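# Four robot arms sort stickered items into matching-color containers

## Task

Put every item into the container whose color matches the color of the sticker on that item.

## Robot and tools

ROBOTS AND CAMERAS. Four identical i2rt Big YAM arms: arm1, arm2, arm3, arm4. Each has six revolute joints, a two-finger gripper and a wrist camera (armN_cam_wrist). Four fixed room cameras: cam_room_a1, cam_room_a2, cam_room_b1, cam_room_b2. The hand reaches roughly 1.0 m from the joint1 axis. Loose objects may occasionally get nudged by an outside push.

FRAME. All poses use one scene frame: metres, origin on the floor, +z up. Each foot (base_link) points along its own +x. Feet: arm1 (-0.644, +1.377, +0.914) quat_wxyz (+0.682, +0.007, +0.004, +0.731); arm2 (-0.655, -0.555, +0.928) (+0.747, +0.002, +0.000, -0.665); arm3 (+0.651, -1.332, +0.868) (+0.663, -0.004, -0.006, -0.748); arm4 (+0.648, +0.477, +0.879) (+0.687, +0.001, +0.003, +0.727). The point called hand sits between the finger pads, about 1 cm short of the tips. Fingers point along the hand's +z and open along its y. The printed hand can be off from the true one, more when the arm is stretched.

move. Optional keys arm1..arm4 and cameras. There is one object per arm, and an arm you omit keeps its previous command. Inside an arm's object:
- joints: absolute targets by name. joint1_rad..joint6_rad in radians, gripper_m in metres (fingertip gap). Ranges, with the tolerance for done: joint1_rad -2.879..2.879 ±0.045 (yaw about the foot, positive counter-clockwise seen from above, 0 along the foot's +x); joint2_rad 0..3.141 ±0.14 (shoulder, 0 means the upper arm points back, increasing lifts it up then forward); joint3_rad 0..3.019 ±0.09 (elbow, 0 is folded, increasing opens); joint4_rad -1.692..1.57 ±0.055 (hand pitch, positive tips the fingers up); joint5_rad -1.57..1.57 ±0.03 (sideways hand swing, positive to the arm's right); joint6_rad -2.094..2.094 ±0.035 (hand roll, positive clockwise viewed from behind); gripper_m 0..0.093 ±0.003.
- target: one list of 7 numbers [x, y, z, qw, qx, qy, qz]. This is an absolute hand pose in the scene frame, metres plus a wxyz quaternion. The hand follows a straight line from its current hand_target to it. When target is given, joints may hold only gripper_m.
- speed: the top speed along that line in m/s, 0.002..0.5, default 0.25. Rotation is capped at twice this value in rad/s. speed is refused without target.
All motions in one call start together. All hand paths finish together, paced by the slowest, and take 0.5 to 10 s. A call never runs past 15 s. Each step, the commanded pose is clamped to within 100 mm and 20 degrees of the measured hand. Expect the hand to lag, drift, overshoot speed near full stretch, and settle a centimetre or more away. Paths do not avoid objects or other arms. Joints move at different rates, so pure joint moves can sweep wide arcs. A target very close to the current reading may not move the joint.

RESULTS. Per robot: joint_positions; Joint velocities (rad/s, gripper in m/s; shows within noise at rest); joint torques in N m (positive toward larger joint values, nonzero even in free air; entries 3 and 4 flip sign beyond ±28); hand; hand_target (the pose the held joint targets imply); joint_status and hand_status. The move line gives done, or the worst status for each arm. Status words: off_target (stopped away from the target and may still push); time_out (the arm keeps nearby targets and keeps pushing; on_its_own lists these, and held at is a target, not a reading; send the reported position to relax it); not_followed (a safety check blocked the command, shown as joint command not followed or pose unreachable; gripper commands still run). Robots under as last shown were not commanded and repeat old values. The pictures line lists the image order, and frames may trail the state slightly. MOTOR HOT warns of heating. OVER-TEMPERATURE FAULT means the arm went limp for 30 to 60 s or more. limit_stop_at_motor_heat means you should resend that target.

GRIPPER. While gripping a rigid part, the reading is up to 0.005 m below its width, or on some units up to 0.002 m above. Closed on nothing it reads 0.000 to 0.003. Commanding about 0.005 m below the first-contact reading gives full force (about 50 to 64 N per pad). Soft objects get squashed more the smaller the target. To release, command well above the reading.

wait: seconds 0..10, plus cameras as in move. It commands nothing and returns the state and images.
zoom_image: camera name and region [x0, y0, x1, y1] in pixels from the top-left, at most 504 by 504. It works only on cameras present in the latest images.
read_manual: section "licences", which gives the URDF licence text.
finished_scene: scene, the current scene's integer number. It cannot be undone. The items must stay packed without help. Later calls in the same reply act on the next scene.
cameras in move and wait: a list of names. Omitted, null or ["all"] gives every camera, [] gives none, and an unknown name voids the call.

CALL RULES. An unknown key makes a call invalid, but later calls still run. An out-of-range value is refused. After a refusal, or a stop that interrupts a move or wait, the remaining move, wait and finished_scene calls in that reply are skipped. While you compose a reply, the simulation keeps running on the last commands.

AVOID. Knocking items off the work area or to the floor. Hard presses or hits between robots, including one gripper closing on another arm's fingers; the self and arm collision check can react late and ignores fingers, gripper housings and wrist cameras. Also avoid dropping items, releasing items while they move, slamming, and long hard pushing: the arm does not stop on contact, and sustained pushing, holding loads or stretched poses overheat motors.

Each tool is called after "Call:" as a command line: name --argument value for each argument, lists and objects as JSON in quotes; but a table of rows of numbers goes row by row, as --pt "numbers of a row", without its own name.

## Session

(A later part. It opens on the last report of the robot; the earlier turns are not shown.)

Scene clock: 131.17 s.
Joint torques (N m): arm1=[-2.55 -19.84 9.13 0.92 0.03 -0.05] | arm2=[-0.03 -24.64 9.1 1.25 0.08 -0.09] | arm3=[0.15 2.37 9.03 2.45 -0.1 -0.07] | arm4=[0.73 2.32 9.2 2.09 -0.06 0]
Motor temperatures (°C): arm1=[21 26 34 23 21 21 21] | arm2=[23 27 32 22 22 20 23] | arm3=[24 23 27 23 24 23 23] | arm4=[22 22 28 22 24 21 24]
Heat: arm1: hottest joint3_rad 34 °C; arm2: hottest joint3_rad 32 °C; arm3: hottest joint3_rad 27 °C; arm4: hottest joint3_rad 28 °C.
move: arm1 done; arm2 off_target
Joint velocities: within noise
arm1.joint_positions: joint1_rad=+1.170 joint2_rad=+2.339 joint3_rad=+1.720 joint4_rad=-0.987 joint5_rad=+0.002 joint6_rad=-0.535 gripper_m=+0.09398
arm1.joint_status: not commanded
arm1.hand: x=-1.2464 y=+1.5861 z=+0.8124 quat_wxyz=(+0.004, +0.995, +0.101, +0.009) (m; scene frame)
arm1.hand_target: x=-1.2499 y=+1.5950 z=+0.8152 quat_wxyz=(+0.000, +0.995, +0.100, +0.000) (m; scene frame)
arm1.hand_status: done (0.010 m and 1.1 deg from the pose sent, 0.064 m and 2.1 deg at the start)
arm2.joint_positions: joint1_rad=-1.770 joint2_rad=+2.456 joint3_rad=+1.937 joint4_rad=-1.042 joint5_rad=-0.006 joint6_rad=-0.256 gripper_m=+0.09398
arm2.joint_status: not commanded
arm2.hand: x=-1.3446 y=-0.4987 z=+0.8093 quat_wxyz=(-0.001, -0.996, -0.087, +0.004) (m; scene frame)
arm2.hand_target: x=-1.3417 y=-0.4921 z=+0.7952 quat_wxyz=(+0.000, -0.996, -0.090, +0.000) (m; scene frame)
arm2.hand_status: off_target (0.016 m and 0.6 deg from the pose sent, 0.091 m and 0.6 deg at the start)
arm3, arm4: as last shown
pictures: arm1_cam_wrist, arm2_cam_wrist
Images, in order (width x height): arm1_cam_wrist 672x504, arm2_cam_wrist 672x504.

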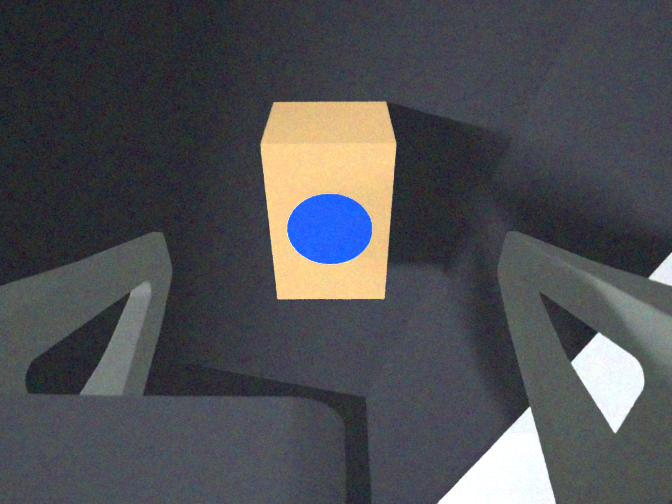

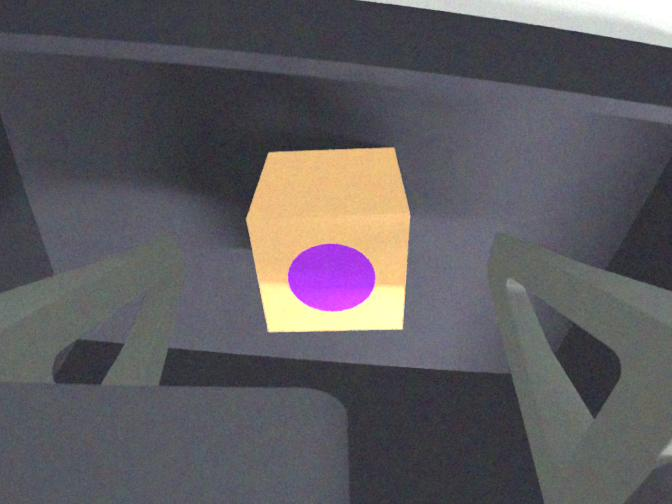

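Call:
move --arm1 '{"target":[-1.227,1.6,0.77,0,0.995,0.0998,0],"speed":0.12}' --arm2 '{"target":[-1.318,-0.487,0.775,0,0.996,0.09,0],"speed":0.12}' --cameras '["arm1_cam_wrist","arm2_cam_wrist"]'

Call:
move --arm1 '{"target":[-1.227,1.6,0.718,0,0.995,0.0998,0],"speed":0.12}' --arm2 '{"target":[-1.318,-0.487,0.735,0,0.996,0.09,0],"speed":0.12}' --cameras '["arm1_cam_wrist","arm2_cam_wrist"]'

Scene clock: 144.67 s.
Joint torques (N m): arm1=[-2.61 -17.9 8.14 1.01 0.09 -0.07] | arm2=[0.15 -26.17 7.87 1.22 0.09 -0.08] | arm3=[0.38 2.61 8.98 2.44 -0.09 -0.07] | arm4=[0.09 2.37 8.98 2 -0.03 -0.03]
Motor temperatures (°C): arm1=[21 26 33 23 21 21 21] | arm2=[23 28 32 22 22 20 23] | arm3=[24 23 27 23 24 23 23] | arm4=[22 22 28 22 24 21 24]
Heat: arm1: hottest joint3_rad 33 °C; arm2: hottest joint3_rad 32 °C; arm3: hottest joint3_rad 27 °C; arm4: hottest joint3_rad 28 °C.
move: arm1 off_target; arm2 done
Joint velocities: within noise
arm1.joint_positions: joint1_rad=+1.149 joint2_rad=+2.353 joint3_rad=+1.641 joint4_rad=-0.873 joint5_rad=+0.001 joint6_rad=-0.555 gripper_m=+0.09398
arm1.joint_status: not commanded
arm1.hand: x=-1.2301 y=+1.5934 z=+0.7798 quat_wxyz=(+0.001, +0.995, +0.101, -0.001) (m; scene frame)
arm1.hand_target: x=-1.2268 y=+1.6000 z=+0.7701 quat_wxyz=(+0.000, +0.995, +0.100, +0.000) (m; scene frame)
arm1.hand_status: off_target (0.012 m and 0.2 deg from the pose sent, 0.049 m and 1.1 deg at the start)
arm2.joint_positions: joint1_rad=-1.782 joint2_rad=+2.456 joint3_rad=+1.833 joint4_rad=-0.955 joint5_rad=-0.006 joint6_rad=-0.267 gripper_m=+0.09398
arm2.joint_status: not commanded
arm2.hand: x=-1.3180 y=-0.4929 z=+0.7756 quat_wxyz=(-0.002, -0.996, -0.086, -0.004) (m; scene frame)
arm2.hand_target: x=-1.3179 y=-0.4870 z=+0.7749 quat_wxyz=(+0.000, -0.996, -0.090, +0.000) (m; scene frame)
arm2.hand_status: done (0.006 m and 0.7 deg from the pose sent, 0.045 m and 0.6 deg at the start)
arm3, arm4: as last shown
pictures: arm1_cam_wrist, arm2_cam_wrist
Images, in order (width x height): arm1_cam_wrist 672x504, arm2_cam_wrist 672x504.

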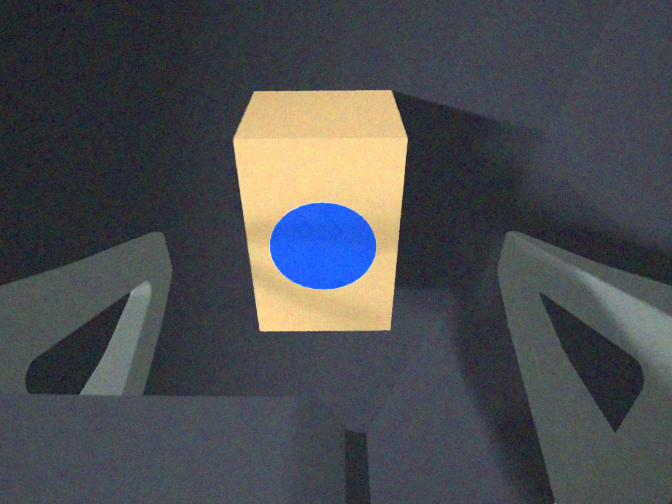

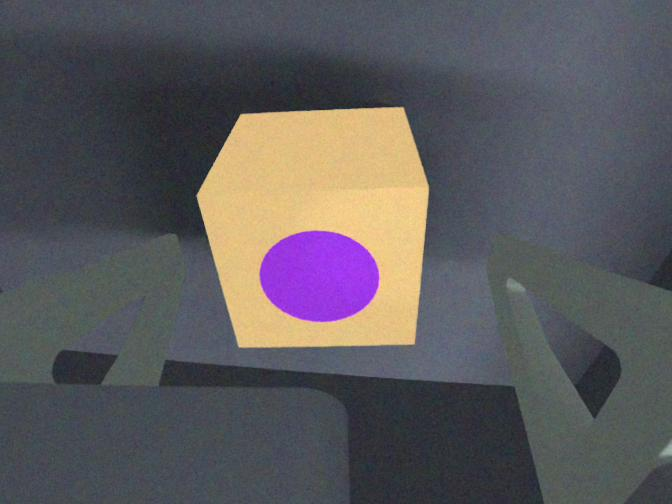

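Scene clock: 145.77 s.
Joint torques (N m): arm1=[-2.37 -16.79 8.69 0.73 0.08 -0.08] | arm2=[0.09 -23.18 8.85 1.24 0.08 -0.09] | arm3=[0.03 2.67 9.01 2.5 -0.09 -0.06] | arm4=[0.15 2.43 9.17 1.99 -0.04 -0.01]
Motor temperatures (°C): arm1=[21 26 33 23 21 21 21] | arm2=[23 28 32 22 22 20 23] | arm3=[24 23 27 23 24 23 23] | arm4=[22 22 29 22 24 21 24]
Heat: arm1: hottest joint3_rad 33 °C; arm2: hottest joint3_rad 32 °C; arm3: hottest joint3_rad 27 °C; arm4: hottest joint3_rad 29 °C.
move: arm1 off_target; arm2 off_target
Joint velocities: within noise
arm1.joint_positions: joint1_rad=+1.147 joint2_rad=+2.437 joint3_rad=+1.647 joint4_rad=-0.792 joint5_rad=+0.000 joint6_rad=-0.555 gripper_m=+0.09397
arm1.joint_status: not commanded
arm1.hand: x=-1.2279 y=+1.5941 z=+0.7304 quat_wxyz=(+0.000, +0.995, +0.100, -0.002) (m; scene frame)
arm1.hand_target: x=-1.2267 y=+1.5998 z=+0.7182 quat_wxyz=(+0.000, +0.995, +0.100, +0.000) (m; scene frame)
arm1.hand_status: off_target (0.014 m and 0.3 deg from the pose sent, 0.062 m and 0.2 deg at the start)
arm2.joint_positions: joint1_rad=-1.782 joint2_rad=+2.490 joint3_rad=+1.833 joint4_rad=-0.899 joint5_rad=-0.006 joint6_rad=-0.267 gripper_m=+0.09398
arm2.joint_status: not commanded
arm2.hand: x=-1.3216 y=-0.4925 z=+0.7537 quat_wxyz=(+0.000, -0.996, -0.086, +0.006) (m; scene frame)
arm2.hand_target: x=-1.3174 y=-0.4871 z=+0.7354 quat_wxyz=(+0.000, -0.996, -0.090, +0.000) (m; scene frame)
arm2.hand_status: off_target (0.020 m and 0.8 deg from the pose sent, 0.041 m and 0.7 deg at the start)
arm3, arm4: as last shown
pictures: arm1_cam_wrist, arm2_cam_wrist
Images, in order (width x height): arm1_cam_wrist 672x504, arm2_cam_wrist 672x504.

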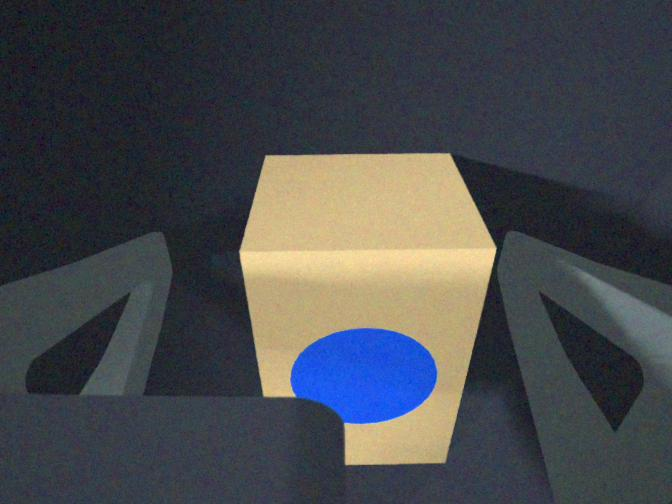

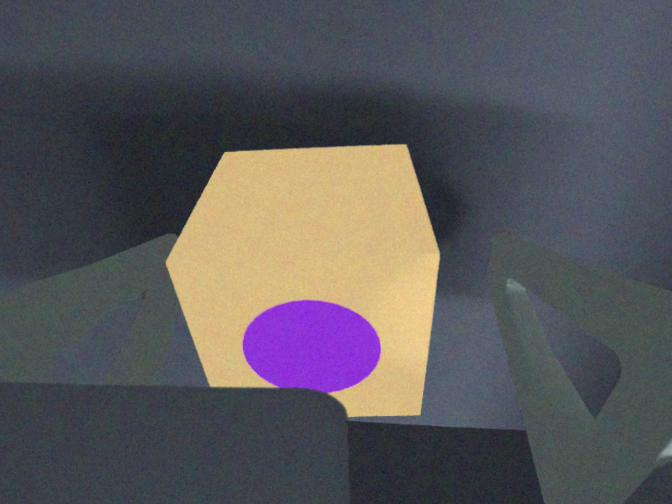

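Call:
move --arm1 '{"target":[-1.216,1.609,0.70,0,0.995,0.0998,0],"speed":0.1}' --arm2 '{"target":[-1.304,-0.492,0.713,0,0.996,0.09,0],"speed":0.1}' --cameras '["arm1_cam_wrist","arm2_cam_wrist"]'

Call:
move --arm1 '{"joints":{"gripper_m":0.04}}' --arm2 '{"joints":{"gripper_m":0.04}}' --cameras '["arm1_cam_wrist","arm2_cam_wrist"]'

Scene clock: 160.50 s.
Joint torques (N m): arm1=[-3.78 -16.44 6.69 1.88 0.29 -0.07] | arm2=[0.5 -22.42 7.23 1.33 0.08 -0.02] | arm3=[0.21 2.43 8.99 2.47 -0.1 -0.09] | arm4=[0.32 2.14 9.1 2.07 -0.08 -0.06]
Motor temperatures (°C): arm1=[21 27 32 23 21 21 21] | arm2=[23 29 30 22 22 20 23] | arm3=[24 23 27 23 24 23 23] | arm4=[22 21 29 22 24 21 24]
Heat: arm1: hottest joint3_rad 32 °C; arm2: hottest joint3_rad 30 °C; arm3: hottest joint3_rad 27 °C; arm4: hottest joint3_rad 29 °C.
move: arm1 off_target; arm2 off_target
Joint velocities: within noise
arm1.joint_positions: joint1_rad=+1.144 joint2_rad=+2.437 joint3_rad=+1.644 joint4_rad=-0.781 joint5_rad=-0.004 joint6_rad=-0.574 gripper_m=+0.09397
arm1.joint_status: not commanded
arm1.hand: x=-1.2291 y=+1.5955 z=+0.7298 quat_wxyz=(+0.000, +0.994, +0.108, -0.007) (m; scene frame)
arm1.hand_target: x=-1.2146 y=+1.6079 z=+0.7013 quat_wxyz=(+0.000, +0.995, +0.100, +0.000) (m; scene frame)
arm1.hand_status: off_target (0.035 m and 1.3 deg from the pose sent, 0.036 m and 0.3 deg at the start)
arm2.joint_positions: joint1_rad=-1.782 joint2_rad=+2.493 joint3_rad=+1.794 joint4_rad=-0.836 joint5_rad=-0.006 joint6_rad=-0.267 gripper_m=+0.09398
arm2.joint_status: not commanded
arm2.hand: x=-1.3177 y=-0.4928 z=+0.7406 quat_wxyz=(+0.002, -0.996, -0.086, +0.017) (m; scene frame)
arm2.hand_target: x=-1.3032 y=-0.4921 z=+0.7140 quat_wxyz=(+0.000, -0.996, -0.090, +0.000) (m; scene frame)
arm2.hand_status: off_target (0.031 m and 2.0 deg from the pose sent, 0.044 m and 0.8 deg at the start)
arm3, arm4: as last shown
pictures: arm1_cam_wrist, arm2_cam_wrist
Images, in order (width x height): arm1_cam_wrist 672x504, arm2_cam_wrist 672x504.

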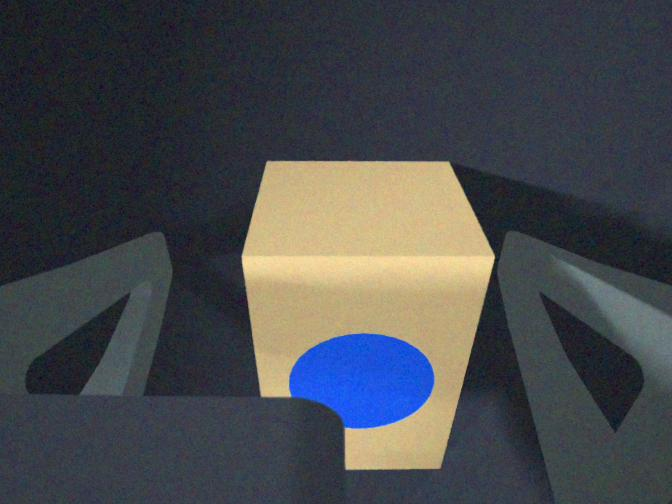

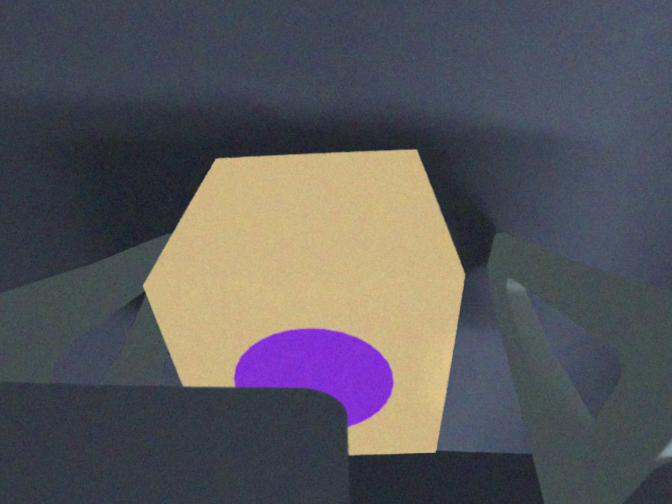

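Scene clock: 161.10 s.
Joint torques (N m): arm1=[-3.6 -15.85 6.76 1.26 0.33 -0.04] | arm2=[0.5 -22.3 7.25 1.31 0 -0.02] | arm3=[0.21 2.55 9.03 2.44 -0.1 -0.07] | arm4=[0.38 2.37 9.18 2.15 -0.08 -0.02]
Motor temperatures (°C): arm1=[21 27 32 23 21 21 21] | arm2=[23 29 30 22 22 20 23] | arm3=[24 23 27 23 24 23 23] | arm4=[22 21 29 22 24 21 24]
Heat: arm1: hottest joint3_rad 32 °C; arm2: hottest joint3_rad 30 °C; arm3: hottest joint3_rad 27 °C; arm4: hottest joint3_rad 29 °C.
move: arm1 off_target; arm2 off_target
Joint velocities: within noise
arm1.joint_positions: joint1_rad=+1.139 joint2_rad=+2.437 joint3_rad=+1.644 joint4_rad=-0.764 joint5_rad=-0.006 joint6_rad=-0.576 gripper_m=+0.04377
arm1.joint_status: gripper_m off_target (ended at +0.04380, target +0.04000)
arm1.hand: x=-1.2320 y=+1.5995 z=+0.7298 quat_wxyz=(-0.003, +0.994, +0.106, -0.015) (m; scene frame)
arm1.hand_target: x=-1.2147 y=+1.6078 z=+0.7013 quat_wxyz=(+0.000, +0.995, +0.100, +0.000) (m; scene frame)
arm1.hand_status: not commanded
arm2.joint_positions: joint1_rad=-1.782 joint2_rad=+2.493 joint3_rad=+1.794 joint4_rad=-0.836 joint5_rad=-0.005 joint6_rad=-0.267 gripper_m=+0.05309
arm2.joint_status: gripper_m off_target (ended at +0.05311, target +0.04000)
arm2.hand: x=-1.3177 y=-0.4925 z=+0.7406 quat_wxyz=(+0.002, -0.996, -0.086, +0.017) (m; scene frame)
arm2.hand_target: x=-1.3032 y=-0.4921 z=+0.7140 quat_wxyz=(+0.000, -0.996, -0.090, +0.000) (m; scene frame)
arm2.hand_status: not commanded
arm3, arm4: as last shown
pictures: arm1_cam_wrist, arm2_cam_wrist
Images, in order (width x height): arm1_cam_wrist 672x504, arm2_cam_wrist 672x504.

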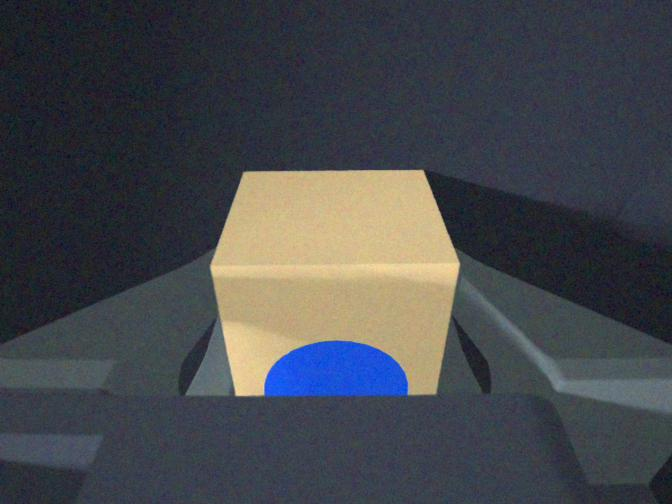

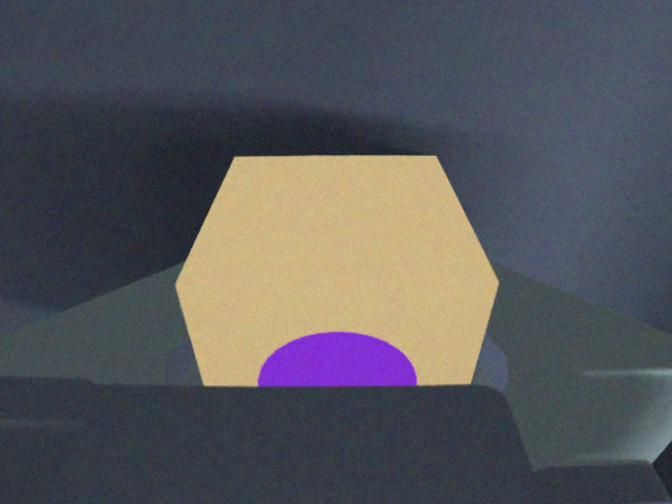

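Call:
move --arm1 '{"target":[-1.2147,1.608,1.0,0,0.995,0.0998,0]}' --arm2 '{"target":[-1.303,-0.492,1.0,0,0.996,0.09,0]}' --cameras '["arm1_cam_wrist","arm2_cam_wrist","cam_room_b1","cam_room_b2"]'

Scene clock: 169.80 s.
Joint torques (N m): arm1=[-2.2 -18.67 14.12 -0.17 0.06 -0.03] | arm2=[0.38 -24.18 13.97 0.05 0.02 -0.04] | arm3=[0.21 2.43 9.03 2.45 -0.09 -0.08] | arm4=[0.09 2.26 9.18 1.95 -0.02 -0.02]
Motor temperatures (°C): arm1=[21 27 32 23 21 21 21] | arm2=[23 28 30 22 22 20 23] | arm3=[24 23 27 23 24 23 23] | arm4=[22 21 29 22 24 21 24]
Heat: arm1: hottest joint3_rad 32 °C; arm2: hottest joint3_rad 30 °C; arm3: hottest joint3_rad 27 °C; arm4: hottest joint3_rad 29 °C.
move: arm1 off_target; arm2 off_target
Joint velocities: within noise
arm1.joint_positions: joint1_rad=+1.127 joint2_rad=+2.054 joint3_rad=+1.695 joint4_rad=-1.272 joint5_rad=+0.002 joint6_rad=-0.576 gripper_m=+0.04377
arm1.joint_status: not commanded
arm1.hand: x=-1.2014 y=+1.5979 z=+0.9778 quat_wxyz=(+0.011, +0.995, +0.100, +0.020) (m; scene frame)
arm1.hand_target: x=-1.2138 y=+1.6076 z=+1.0002 quat_wxyz=(+0.000, +0.995, +0.100, +0.000) (m; scene frame)
arm1.hand_status: off_target (0.028 m and 2.6 deg from the pose sent, 0.271 m and 1.9 deg at the start)
arm2.joint_positions: joint1_rad=-1.782 joint2_rad=+2.130 joint3_rad=+1.825 joint4_rad=-1.299 joint5_rad=-0.005 joint6_rad=-0.267 gripper_m=+0.05309
arm2.joint_status: not commanded
arm2.hand: x=-1.2887 y=-0.4961 z=+0.9823 quat_wxyz=(-0.004, -0.996, -0.086, -0.017) (m; scene frame)
arm2.hand_target: x=-1.3021 y=-0.4921 z=+1.0000 quat_wxyz=(+0.000, -0.996, -0.090, +0.000) (m; scene frame)
arm2.hand_status: off_target (0.023 m and 2.1 deg from the pose sent, 0.260 m and 2.0 deg at the start)
arm3, arm4: as last shown
pictures: arm1_cam_wrist, arm2_cam_wrist, cam_room_b1, cam_room_b2
Images, in order (width x height): arm1_cam_wrist 672x504, arm2_cam_wrist 672x504, cam_room_b1 672x504, cam_room_b2 672x504.

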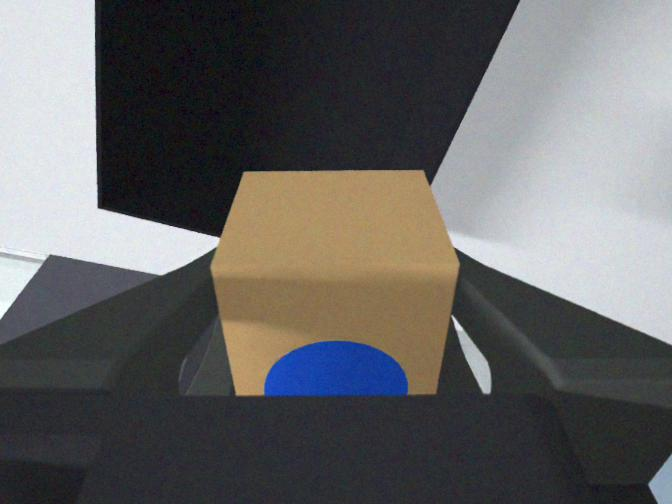

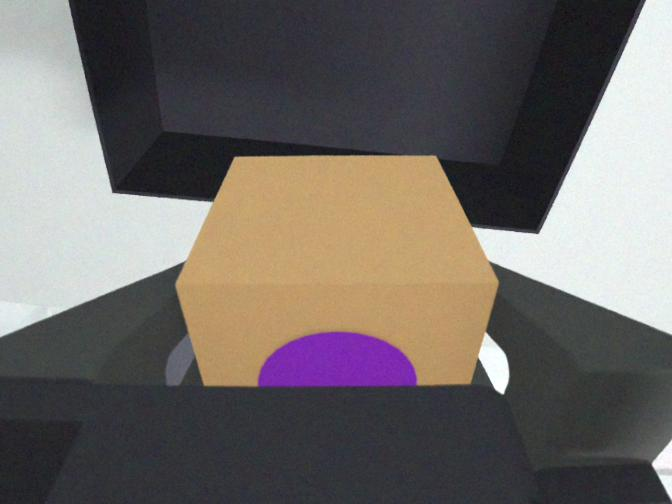

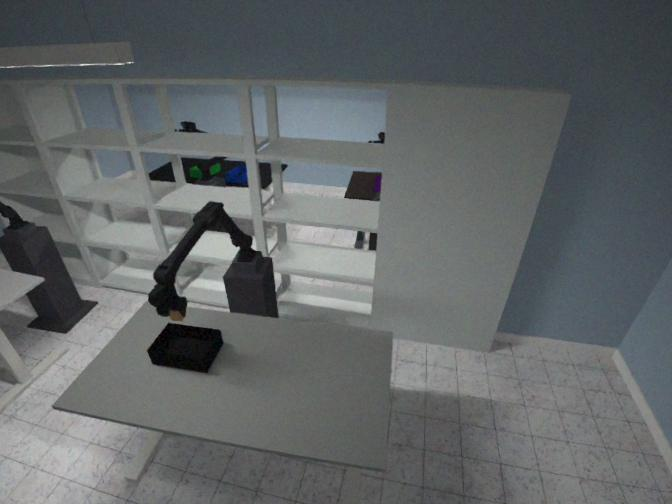

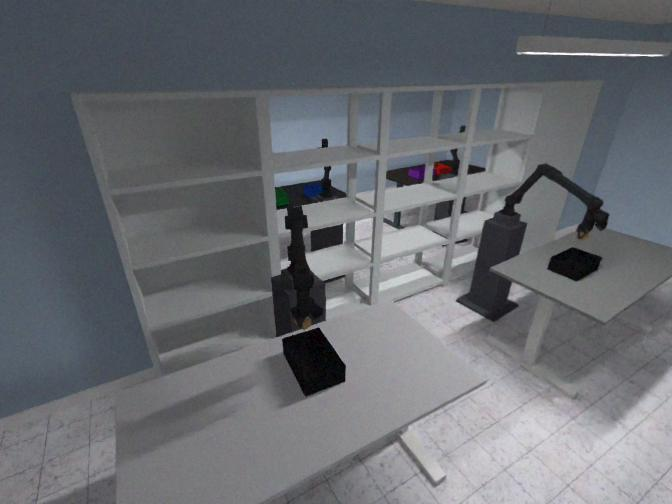

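Call:
move --arm1 '{"joints":{"joint2_rad":0.4,"joint3_rad":0.95,"joint4_rad":-0.7,"joint5_rad":0,"joint6_rad":0}}' --arm2 '{"joints":{"joint2_rad":0.4,"joint3_rad":0.95,"joint4_rad":-0.7,"joint5_rad":0,"joint6_rad":0}}' --cameras '[]'

Call:
move --arm1 '{"joints":{"joint1_rad":-2.247}}' --arm2 '{"joints":{"joint1_rad":0.904}}'

Scene clock: 181.40 s.
Joint torques (N m): arm1=[-2.2 5.07 10.88 2.58 -0.07 0.11] | arm2=[0.56 1.55 9.91 3.45 0.15 0.22] | arm3=[0.26 2.67 9.02 2.45 -0.1 -0.07] | arm4=[0.15 2.32 9.13 2.06 -0.04 -0.02]
Motor temperatures (°C): arm1=[21 27 32 23 21 21 22] | arm2=[23 29 32 22 22 20 24] | arm3=[24 23 28 23 24 23 23] | arm4=[22 21 29 22 24 21 24]
Heat: arm1: hottest joint3_rad 32 °C; arm2: hottest joint3_rad 32 °C; arm3: hottest joint3_rad 28 °C; arm4: hottest joint3_rad 29 °C.
move: arm1 done; arm2 done
Joint velocities: within noise
arm1.joint_positions: joint1_rad=+1.127 joint2_rad=+0.396 joint3_rad=+0.947 joint4_rad=-0.719 joint5_rad=+0.002 joint6_rad=-0.009 gripper_m=+0.04379
arm1.joint_status: all done
arm1.hand: x=-0.8836 y=+1.4742 z=+1.4162 quat_wxyz=(-0.123, +0.746, -0.140, -0.640) (m; scene frame)
arm1.hand_target: x=-0.8847 y=+1.4763 z=+1.4216 quat_wxyz=(-0.124, +0.739, -0.144, -0.646) (m; scene frame)
arm1.hand_status: not commanded
arm2.joint_positions: joint1_rad=-1.782 joint2_rad=+0.399 joint3_rad=+0.959 joint4_rad=-0.721 joint5_rad=-0.003 joint6_rad=-0.015 gripper_m=+0.05309
arm2.joint_status: all done
arm2.hand: x=-0.9204 y=-0.5321 z=+1.4317 quat_wxyz=(+0.035, -0.761, +0.028, +0.647) (m; scene frame)
arm2.hand_target: x=-0.9230 y=-0.5302 z=+1.4312 quat_wxyz=(+0.033, -0.758, +0.036, +0.651) (m; scene frame)
arm2.hand_status: not commanded
arm3.joint_positions: joint1_rad=-2.134 joint2_rad=+0.237 joint3_rad=+0.723 joint4_rad=-0.309 joint5_rad=-0.016 joint6_rad=+0.005 gripper_m=+0.09401
arm3.joint_status: not commanded
arm3.hand: x=+0.4552 y=-1.1686 z=+1.3718 quat_wxyz=(+0.246, -0.609, +0.216, +0.723) (m; scene frame)
arm3.hand_target: x=+0.4599 y=-1.1681 z=+1.3769 quat_wxyz=(+0.254, -0.599, +0.216, +0.728) (m; scene frame)
arm3.hand_status: not commanded
arm4.joint_positions: joint1_rad=+0.951 joint2_rad=+0.234 joint3_rad=+0.716 joint4_rad=-0.319 joint5_rad=-0.013 joint6_rad=+0.011 gripper_m=+0.09400
arm4.joint_status: not commanded
arm4.hand: x=+0.4376 y=+0.6114 z=+1.3808 quat_wxyz=(-0.202, +0.621, -0.180, -0.736) (m; scene frame)
arm4.hand_target: x=+0.4441 y=+0.6088 z=+1.3919 quat_wxyz=(-0.210, +0.607, -0.175, -0.746) (m; scene frame)
arm4.hand_status: not commanded
pictures: none
No camera images: "cameras" was empty.

Scene clock: 183.87 s.
Joint torques (N m): arm1=[-2.37 4.95 10.96 2.63 -0.01 0.13] | arm2=[1.2 1.49 9.89 3.44 0.04 0.21] | arm3=[0.38 2.61 9.03 2.43 -0.1 -0.07] | arm4=[0.67 1.96 9.03 2.15 -0.02 -0.04]
Motor temperatures (°C): arm1=[21 27 32 23 21 21 22] | arm2=[23 29 32 22 22 20 24] | arm3=[24 23 28 23 24 23 23] | arm4=[22 21 30 22 24 21 24]
Heat: arm1: hottest joint3_rad 32 °C; arm2: hottest joint3_rad 32 °C; arm3: hottest joint3_rad 28 °C; arm4: hottest joint3_rad 30 °C.
move: arm1 done; arm2 done
Joint velocities: within noise
arm1.joint_positions: joint1_rad=-2.241 joint2_rad=+0.396 joint3_rad=+0.947 joint4_rad=-0.719 joint5_rad=+0.002 joint6_rad=-0.007 gripper_m=+0.04385
arm1.joint_status: all done
arm1.hand: x=-0.4167 y=+1.2246 z=+1.4082 quat_wxyz=(-0.610, -0.223, -0.735, +0.195) (m; scene frame)
arm1.hand_target: x=-0.4158 y=+1.2225 z=+1.4136 quat_wxyz=(-0.616, -0.226, -0.728, +0.196) (m; scene frame)
arm1.hand_status: not commanded
arm2.joint_positions: joint1_rad=+0.900 joint2_rad=+0.399 joint3_rad=+0.959 joint4_rad=-0.721 joint5_rad=-0.001 joint6_rad=-0.014 gripper_m=+0.05309
arm2.joint_status: all done
arm2.hand: x=-0.4303 y=-0.6968 z=+1.4320 quat_wxyz=(-0.623, -0.204, -0.734, +0.180) (m; scene frame)
arm2.hand_target: x=-0.4276 y=-0.6975 z=+1.4316 quat_wxyz=(-0.628, -0.207, -0.729, +0.176) (m; scene frame)
arm2.hand_status: not commanded
arm3, arm4: as last shown
arm3.hand_target: x=+0.4599 y=-1.1682 z=+1.3769 quat_wxyz=(+0.254, -0.599, +0.216, +0.728) (m; scene frame)
pictures: arm1_cam_wrist, arm2_cam_wrist, arm3_cam_wrist, arm4_cam_wrist, cam_room_a1, cam_room_a2, cam_room_b1, cam_room_b2
Images, in order (width x height): arm1_cam_wrist 672x504, arm2_cam_wrist 672x504, arm3_cam_wrist 672x504, arm4_cam_wrist 672x504, cam_room_a1 672x504, cam_room_a2 672x504, cam_room_b1 672x504, cam_room_b2 672x504.

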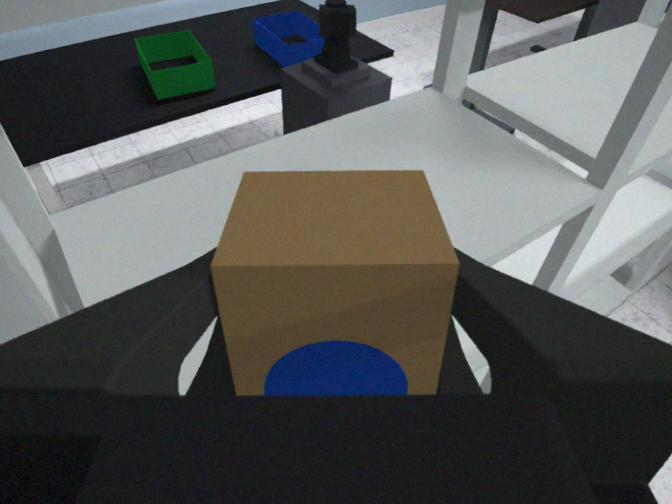

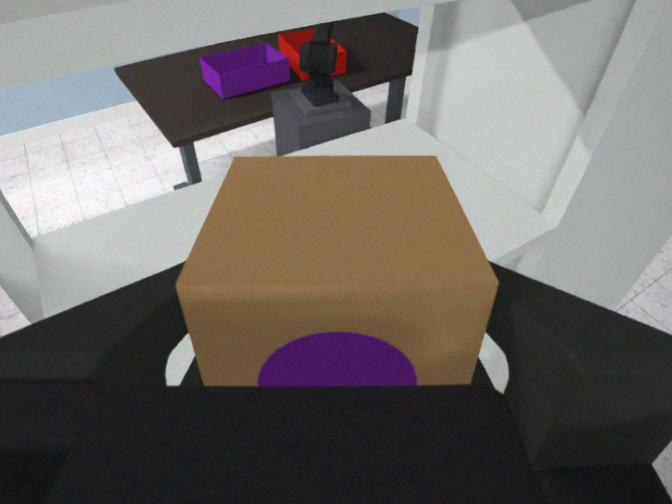

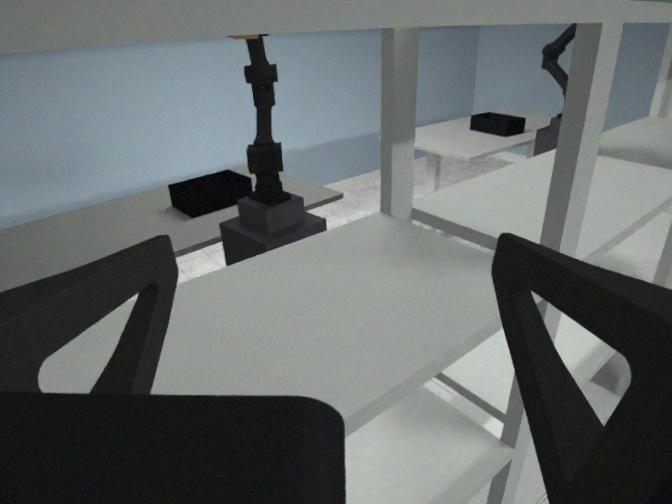

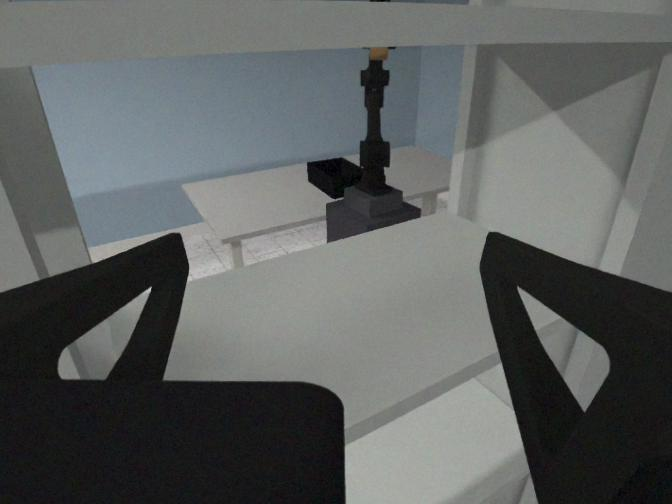

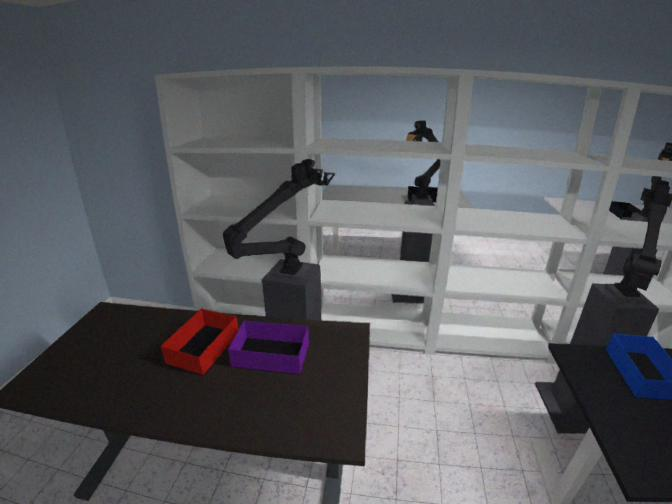

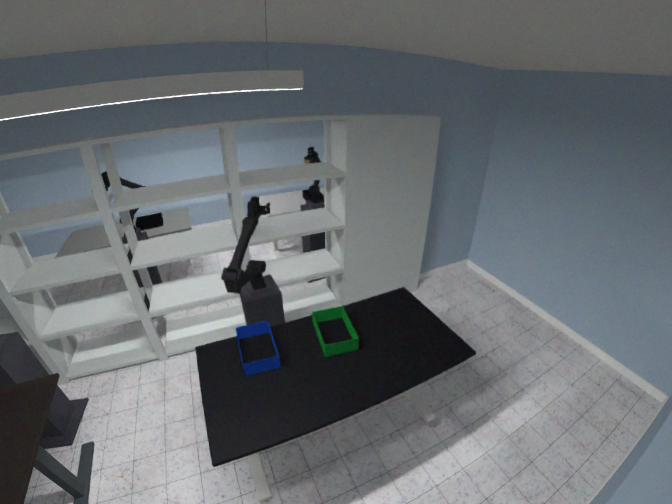

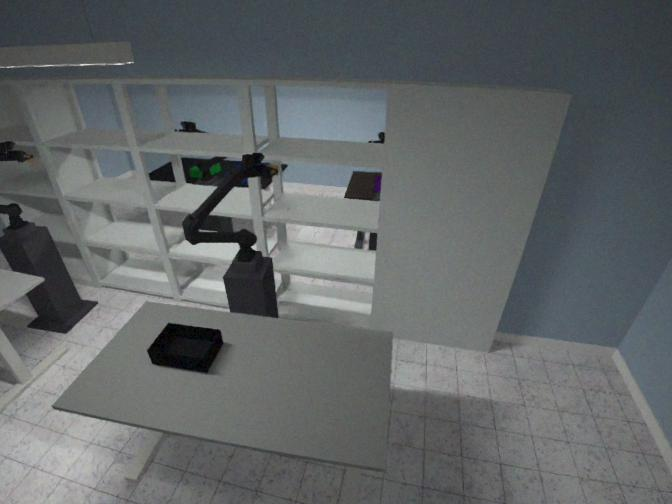

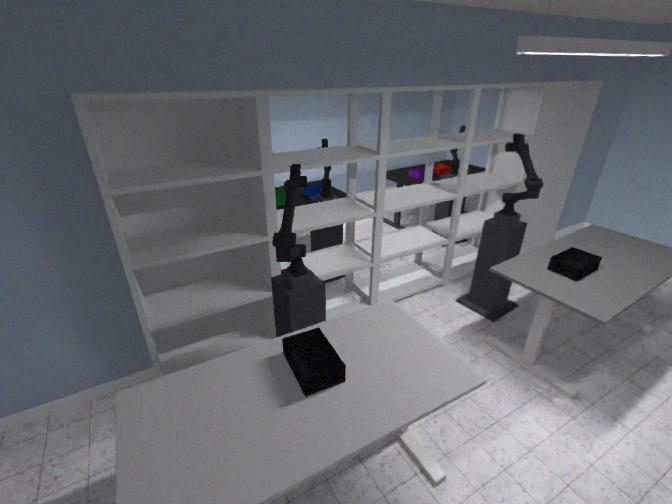

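Call:
move --arm1 '{"target":[-0.34,1.166,1.32,0.675,0.211,0.675,-0.211]}' --arm2 '{"target":[-0.34,-0.75,1.32,0.68,0.193,0.68,-0.193]}' --cameras '["arm1_cam_wrist","arm2_cam_wrist","arm3_cam_wrist","arm4_cam_wrist"]'

Scene clock: 195.90 s.
Joint torques (N m): arm1=[-1.96 0.38 13.52 2.63 -0.06 0.13] | arm2=[1.44 -3.02 12.05 3.74 0.15 0.18] | arm3=[0.21 2.67 9.05 2.44 -0.09 -0.07] | arm4=[0.26 2.49 9.16 2.17 -0.01 -0.03]
Motor temperatures (°C): arm1=[21 26 33 23 21 21 22] | arm2=[23 28 31 22 22 20 24] | arm3=[24 23 28 23 24 23 23] | arm4=[22 21 30 22 24 21 24]
Heat: arm1: hottest joint3_rad 33 °C; arm2: hottest joint3_rad 31 °C; arm3: hottest joint3_rad 28 °C; arm4: hottest joint3_rad 30 °C.
move: arm1 off_target; arm2 done
Joint velocities: within noise
arm1.joint_positions: joint1_rad=-2.250 joint2_rad=+0.565 joint3_rad=+0.594 joint4_rad=-0.062 joint5_rad=-0.013 joint6_rad=-0.002 gripper_m=+0.04385
arm1.joint_status: not commanded
arm1.hand: x=-0.3368 y=+1.1680 z=+1.3025 quat_wxyz=(-0.659, -0.210, -0.692, +0.206) (m; scene frame)
arm1.hand_target: x=-0.3403 y=+1.1663 z=+1.3198 quat_wxyz=(-0.675, -0.211, -0.675, +0.211) (m; scene frame)
arm1.hand_status: off_target (0.018 m and 2.8 deg from the pose sent, 0.131 m and 10.5 deg at the start)
arm2.joint_positions: joint1_rad=+0.900 joint2_rad=+0.587 joint3_rad=+0.574 joint4_rad=-0.020 joint5_rad=+0.004 joint6_rad=-0.014 gripper_m=+0.05309
arm2.joint_status: not commanded
arm2.hand: x=-0.3400 y=-0.7532 z=+1.3116 quat_wxyz=(-0.667, -0.194, -0.692, +0.195) (m; scene frame)
arm2.hand_target: x=-0.3402 y=-0.7501 z=+1.3199 quat_wxyz=(-0.680, -0.193, -0.680, +0.193) (m; scene frame)
arm2.hand_status: done (0.009 m and 2.0 deg from the pose sent, 0.154 m and 9.2 deg at the start)
arm3, arm4: as last shown
pictures: arm1_cam_wrist, arm2_cam_wrist, arm3_cam_wrist, arm4_cam_wrist
Images, in order (width x height): arm1_cam_wrist 672x504, arm2_cam_wrist 672x504, arm3_cam_wrist 672x504, arm4_cam_wrist 672x504.

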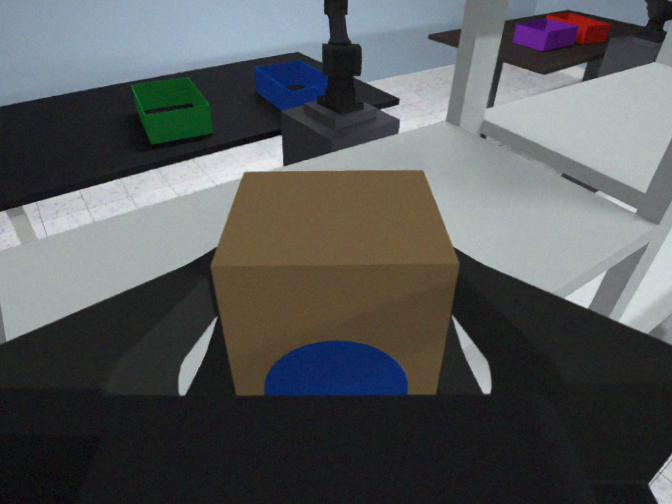

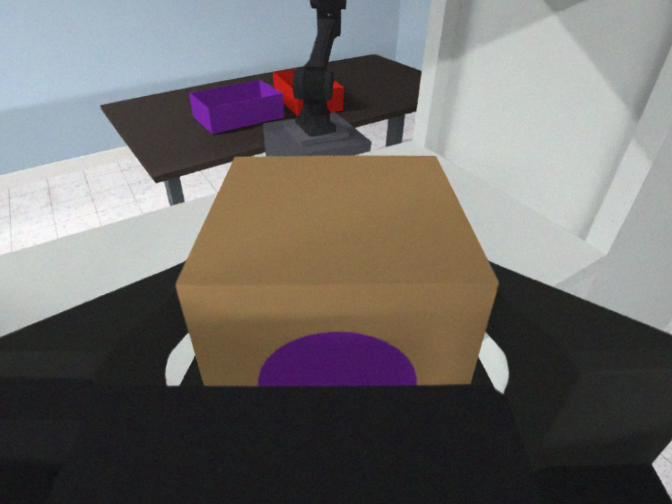

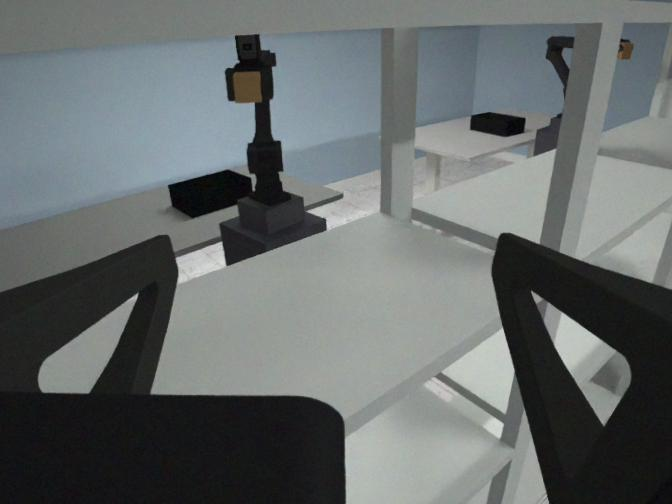

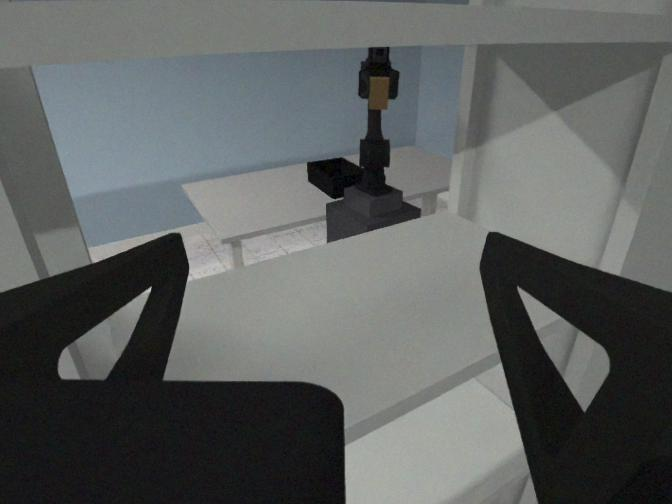

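Call:
move --arm1 '{"target":[-0.04,0.958,1.32,0.675,0.211,0.675,-0.211]}' --arm2 '{"target":[-0.04,-0.935,1.31,0.68,0.193,0.68,-0.193]}' --cameras '["arm1_cam_wrist","arm2_cam_wrist","arm3_cam_wrist","arm4_cam_wrist","cam_room_b1","cam_room_b2"]'

Scene clock: 201.03 s.
Joint torques (N m): arm1=[-1.79 -13.74 17.98 1.37 0.1 0.1] | arm2=[1.08 -16.79 16.99 2.73 -0.06 0.17] | arm3=[0.26 2.61 9.03 2.47 -0.1 -0.07] | arm4=[0.26 2.14 9.21 2.07 -0.03 0]
Motor temperatures (°C): arm1=[21 26 33 23 21 21 22] | arm2=[23 27 32 22 22 20 24] | arm3=[24 23 28 23 24 23 23] | arm4=[22 21 30 22 24 21 24]
Heat: arm1: hottest joint3_rad 33 °C; arm2: hottest joint3_rad 32 °C; arm3: hottest joint3_rad 28 °C; arm4: hottest joint3_rad 30 °C.
move: arm1 off_target; arm2 off_target
Joint velocities: within noise
arm1.joint_positions: joint1_rad=-2.250 joint2_rad=+1.623 joint3_rad=+1.308 joint4_rad=+0.266 joint5_rad=-0.008 joint6_rad=-0.002 gripper_m=+0.04385
arm1.joint_status: not commanded
arm1.hand: x=-0.0489 y=+0.9652 z=+1.2788 quat_wxyz=(-0.653, -0.214, -0.697, +0.206) (m; scene frame)
arm1.hand_target: x=-0.0429 y=+0.9599 z=+1.3195 quat_wxyz=(-0.675, -0.211, -0.675, +0.211) (m; scene frame)
arm1.hand_status: off_target (0.043 m and 3.6 deg from the pose sent, 0.364 m and 2.8 deg at the start)
arm2.joint_positions: joint1_rad=+0.900 joint2_rad=+1.617 joint3_rad=+1.236 joint4_rad=+0.325 joint5_rad=+0.004 joint6_rad=-0.014 gripper_m=+0.05309
arm2.joint_status: not commanded
arm2.hand: x=-0.0547 y=-0.9295 z=+1.2778 quat_wxyz=(-0.659, -0.196, -0.700, +0.193) (m; scene frame)
arm2.hand_target: x=-0.0427 y=-0.9335 z=+1.3098 quat_wxyz=(-0.680, -0.193, -0.680, +0.193) (m; scene frame)
arm2.hand_status: off_target (0.036 m and 3.3 deg from the pose sent, 0.351 m and 2.0 deg at the start)
arm3, arm4: as last shown
pictures: arm1_cam_wrist, arm2_cam_wrist, arm3_cam_wrist, arm4_cam_wrist, cam_room_b1, cam_room_b2
Images, in order (width x height): arm1_cam_wrist 672x504, arm2_cam_wrist 672x504, arm3_cam_wrist 672x504, arm4_cam_wrist 672x504, cam_room_b1 672x504, cam_room_b2 672x504.

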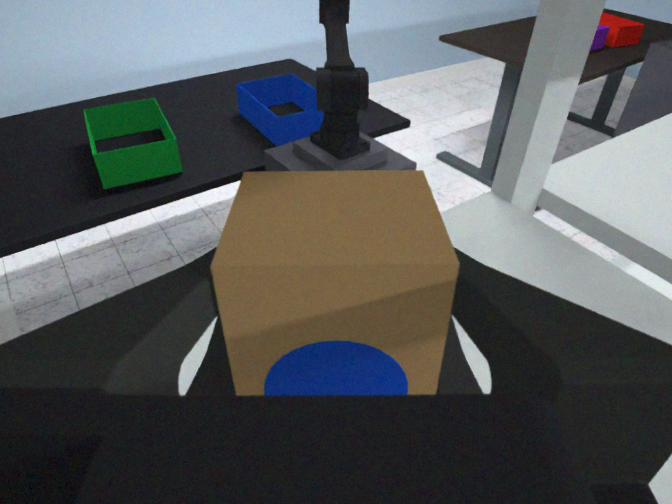

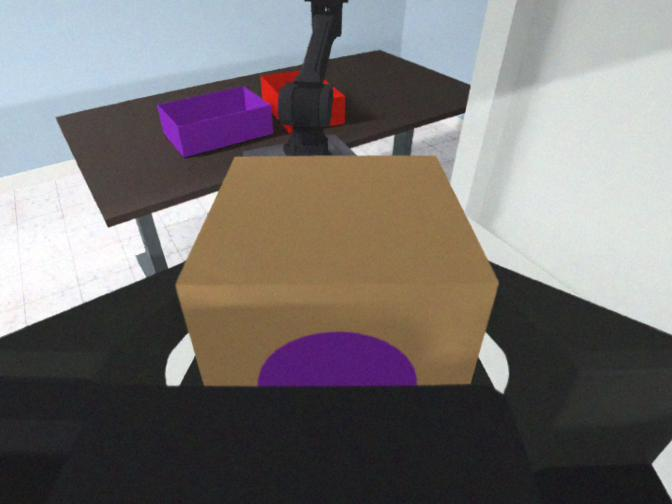

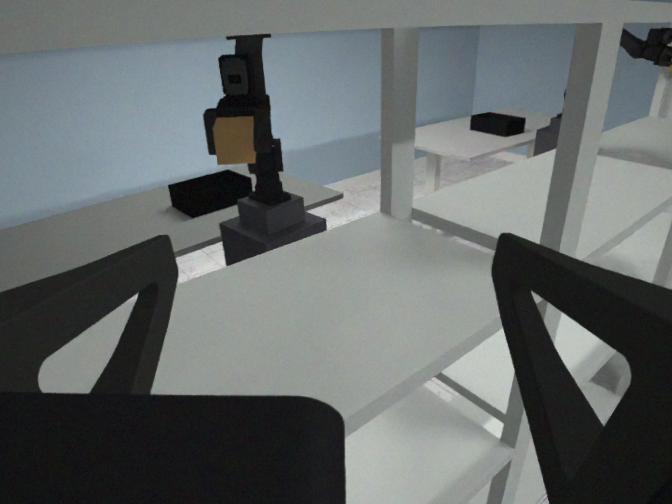

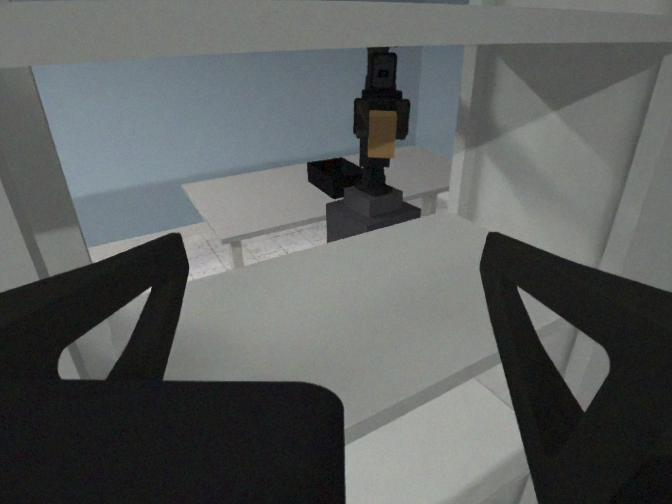

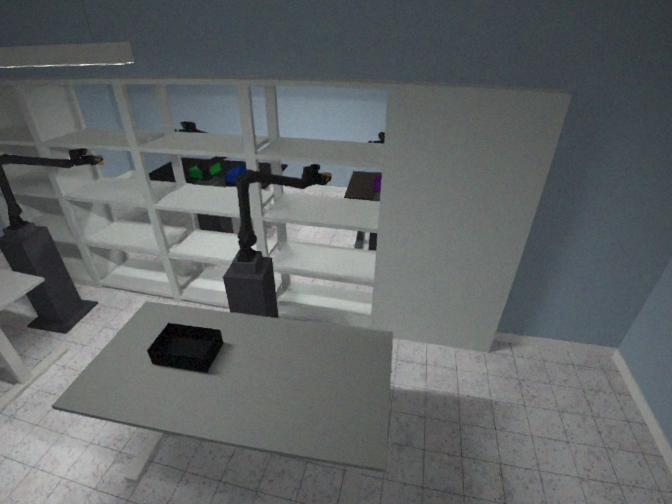

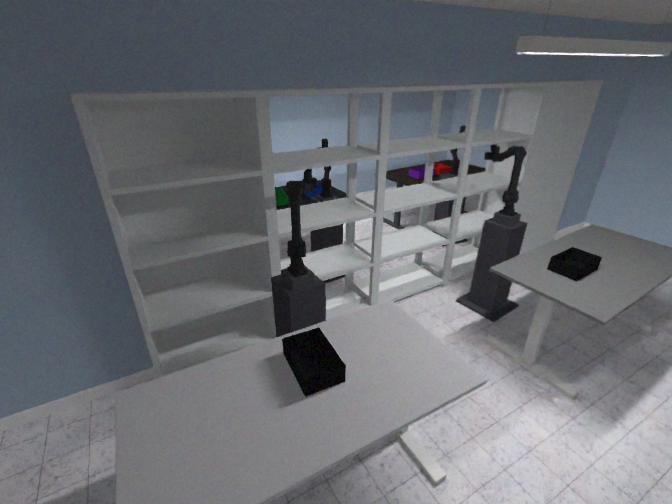

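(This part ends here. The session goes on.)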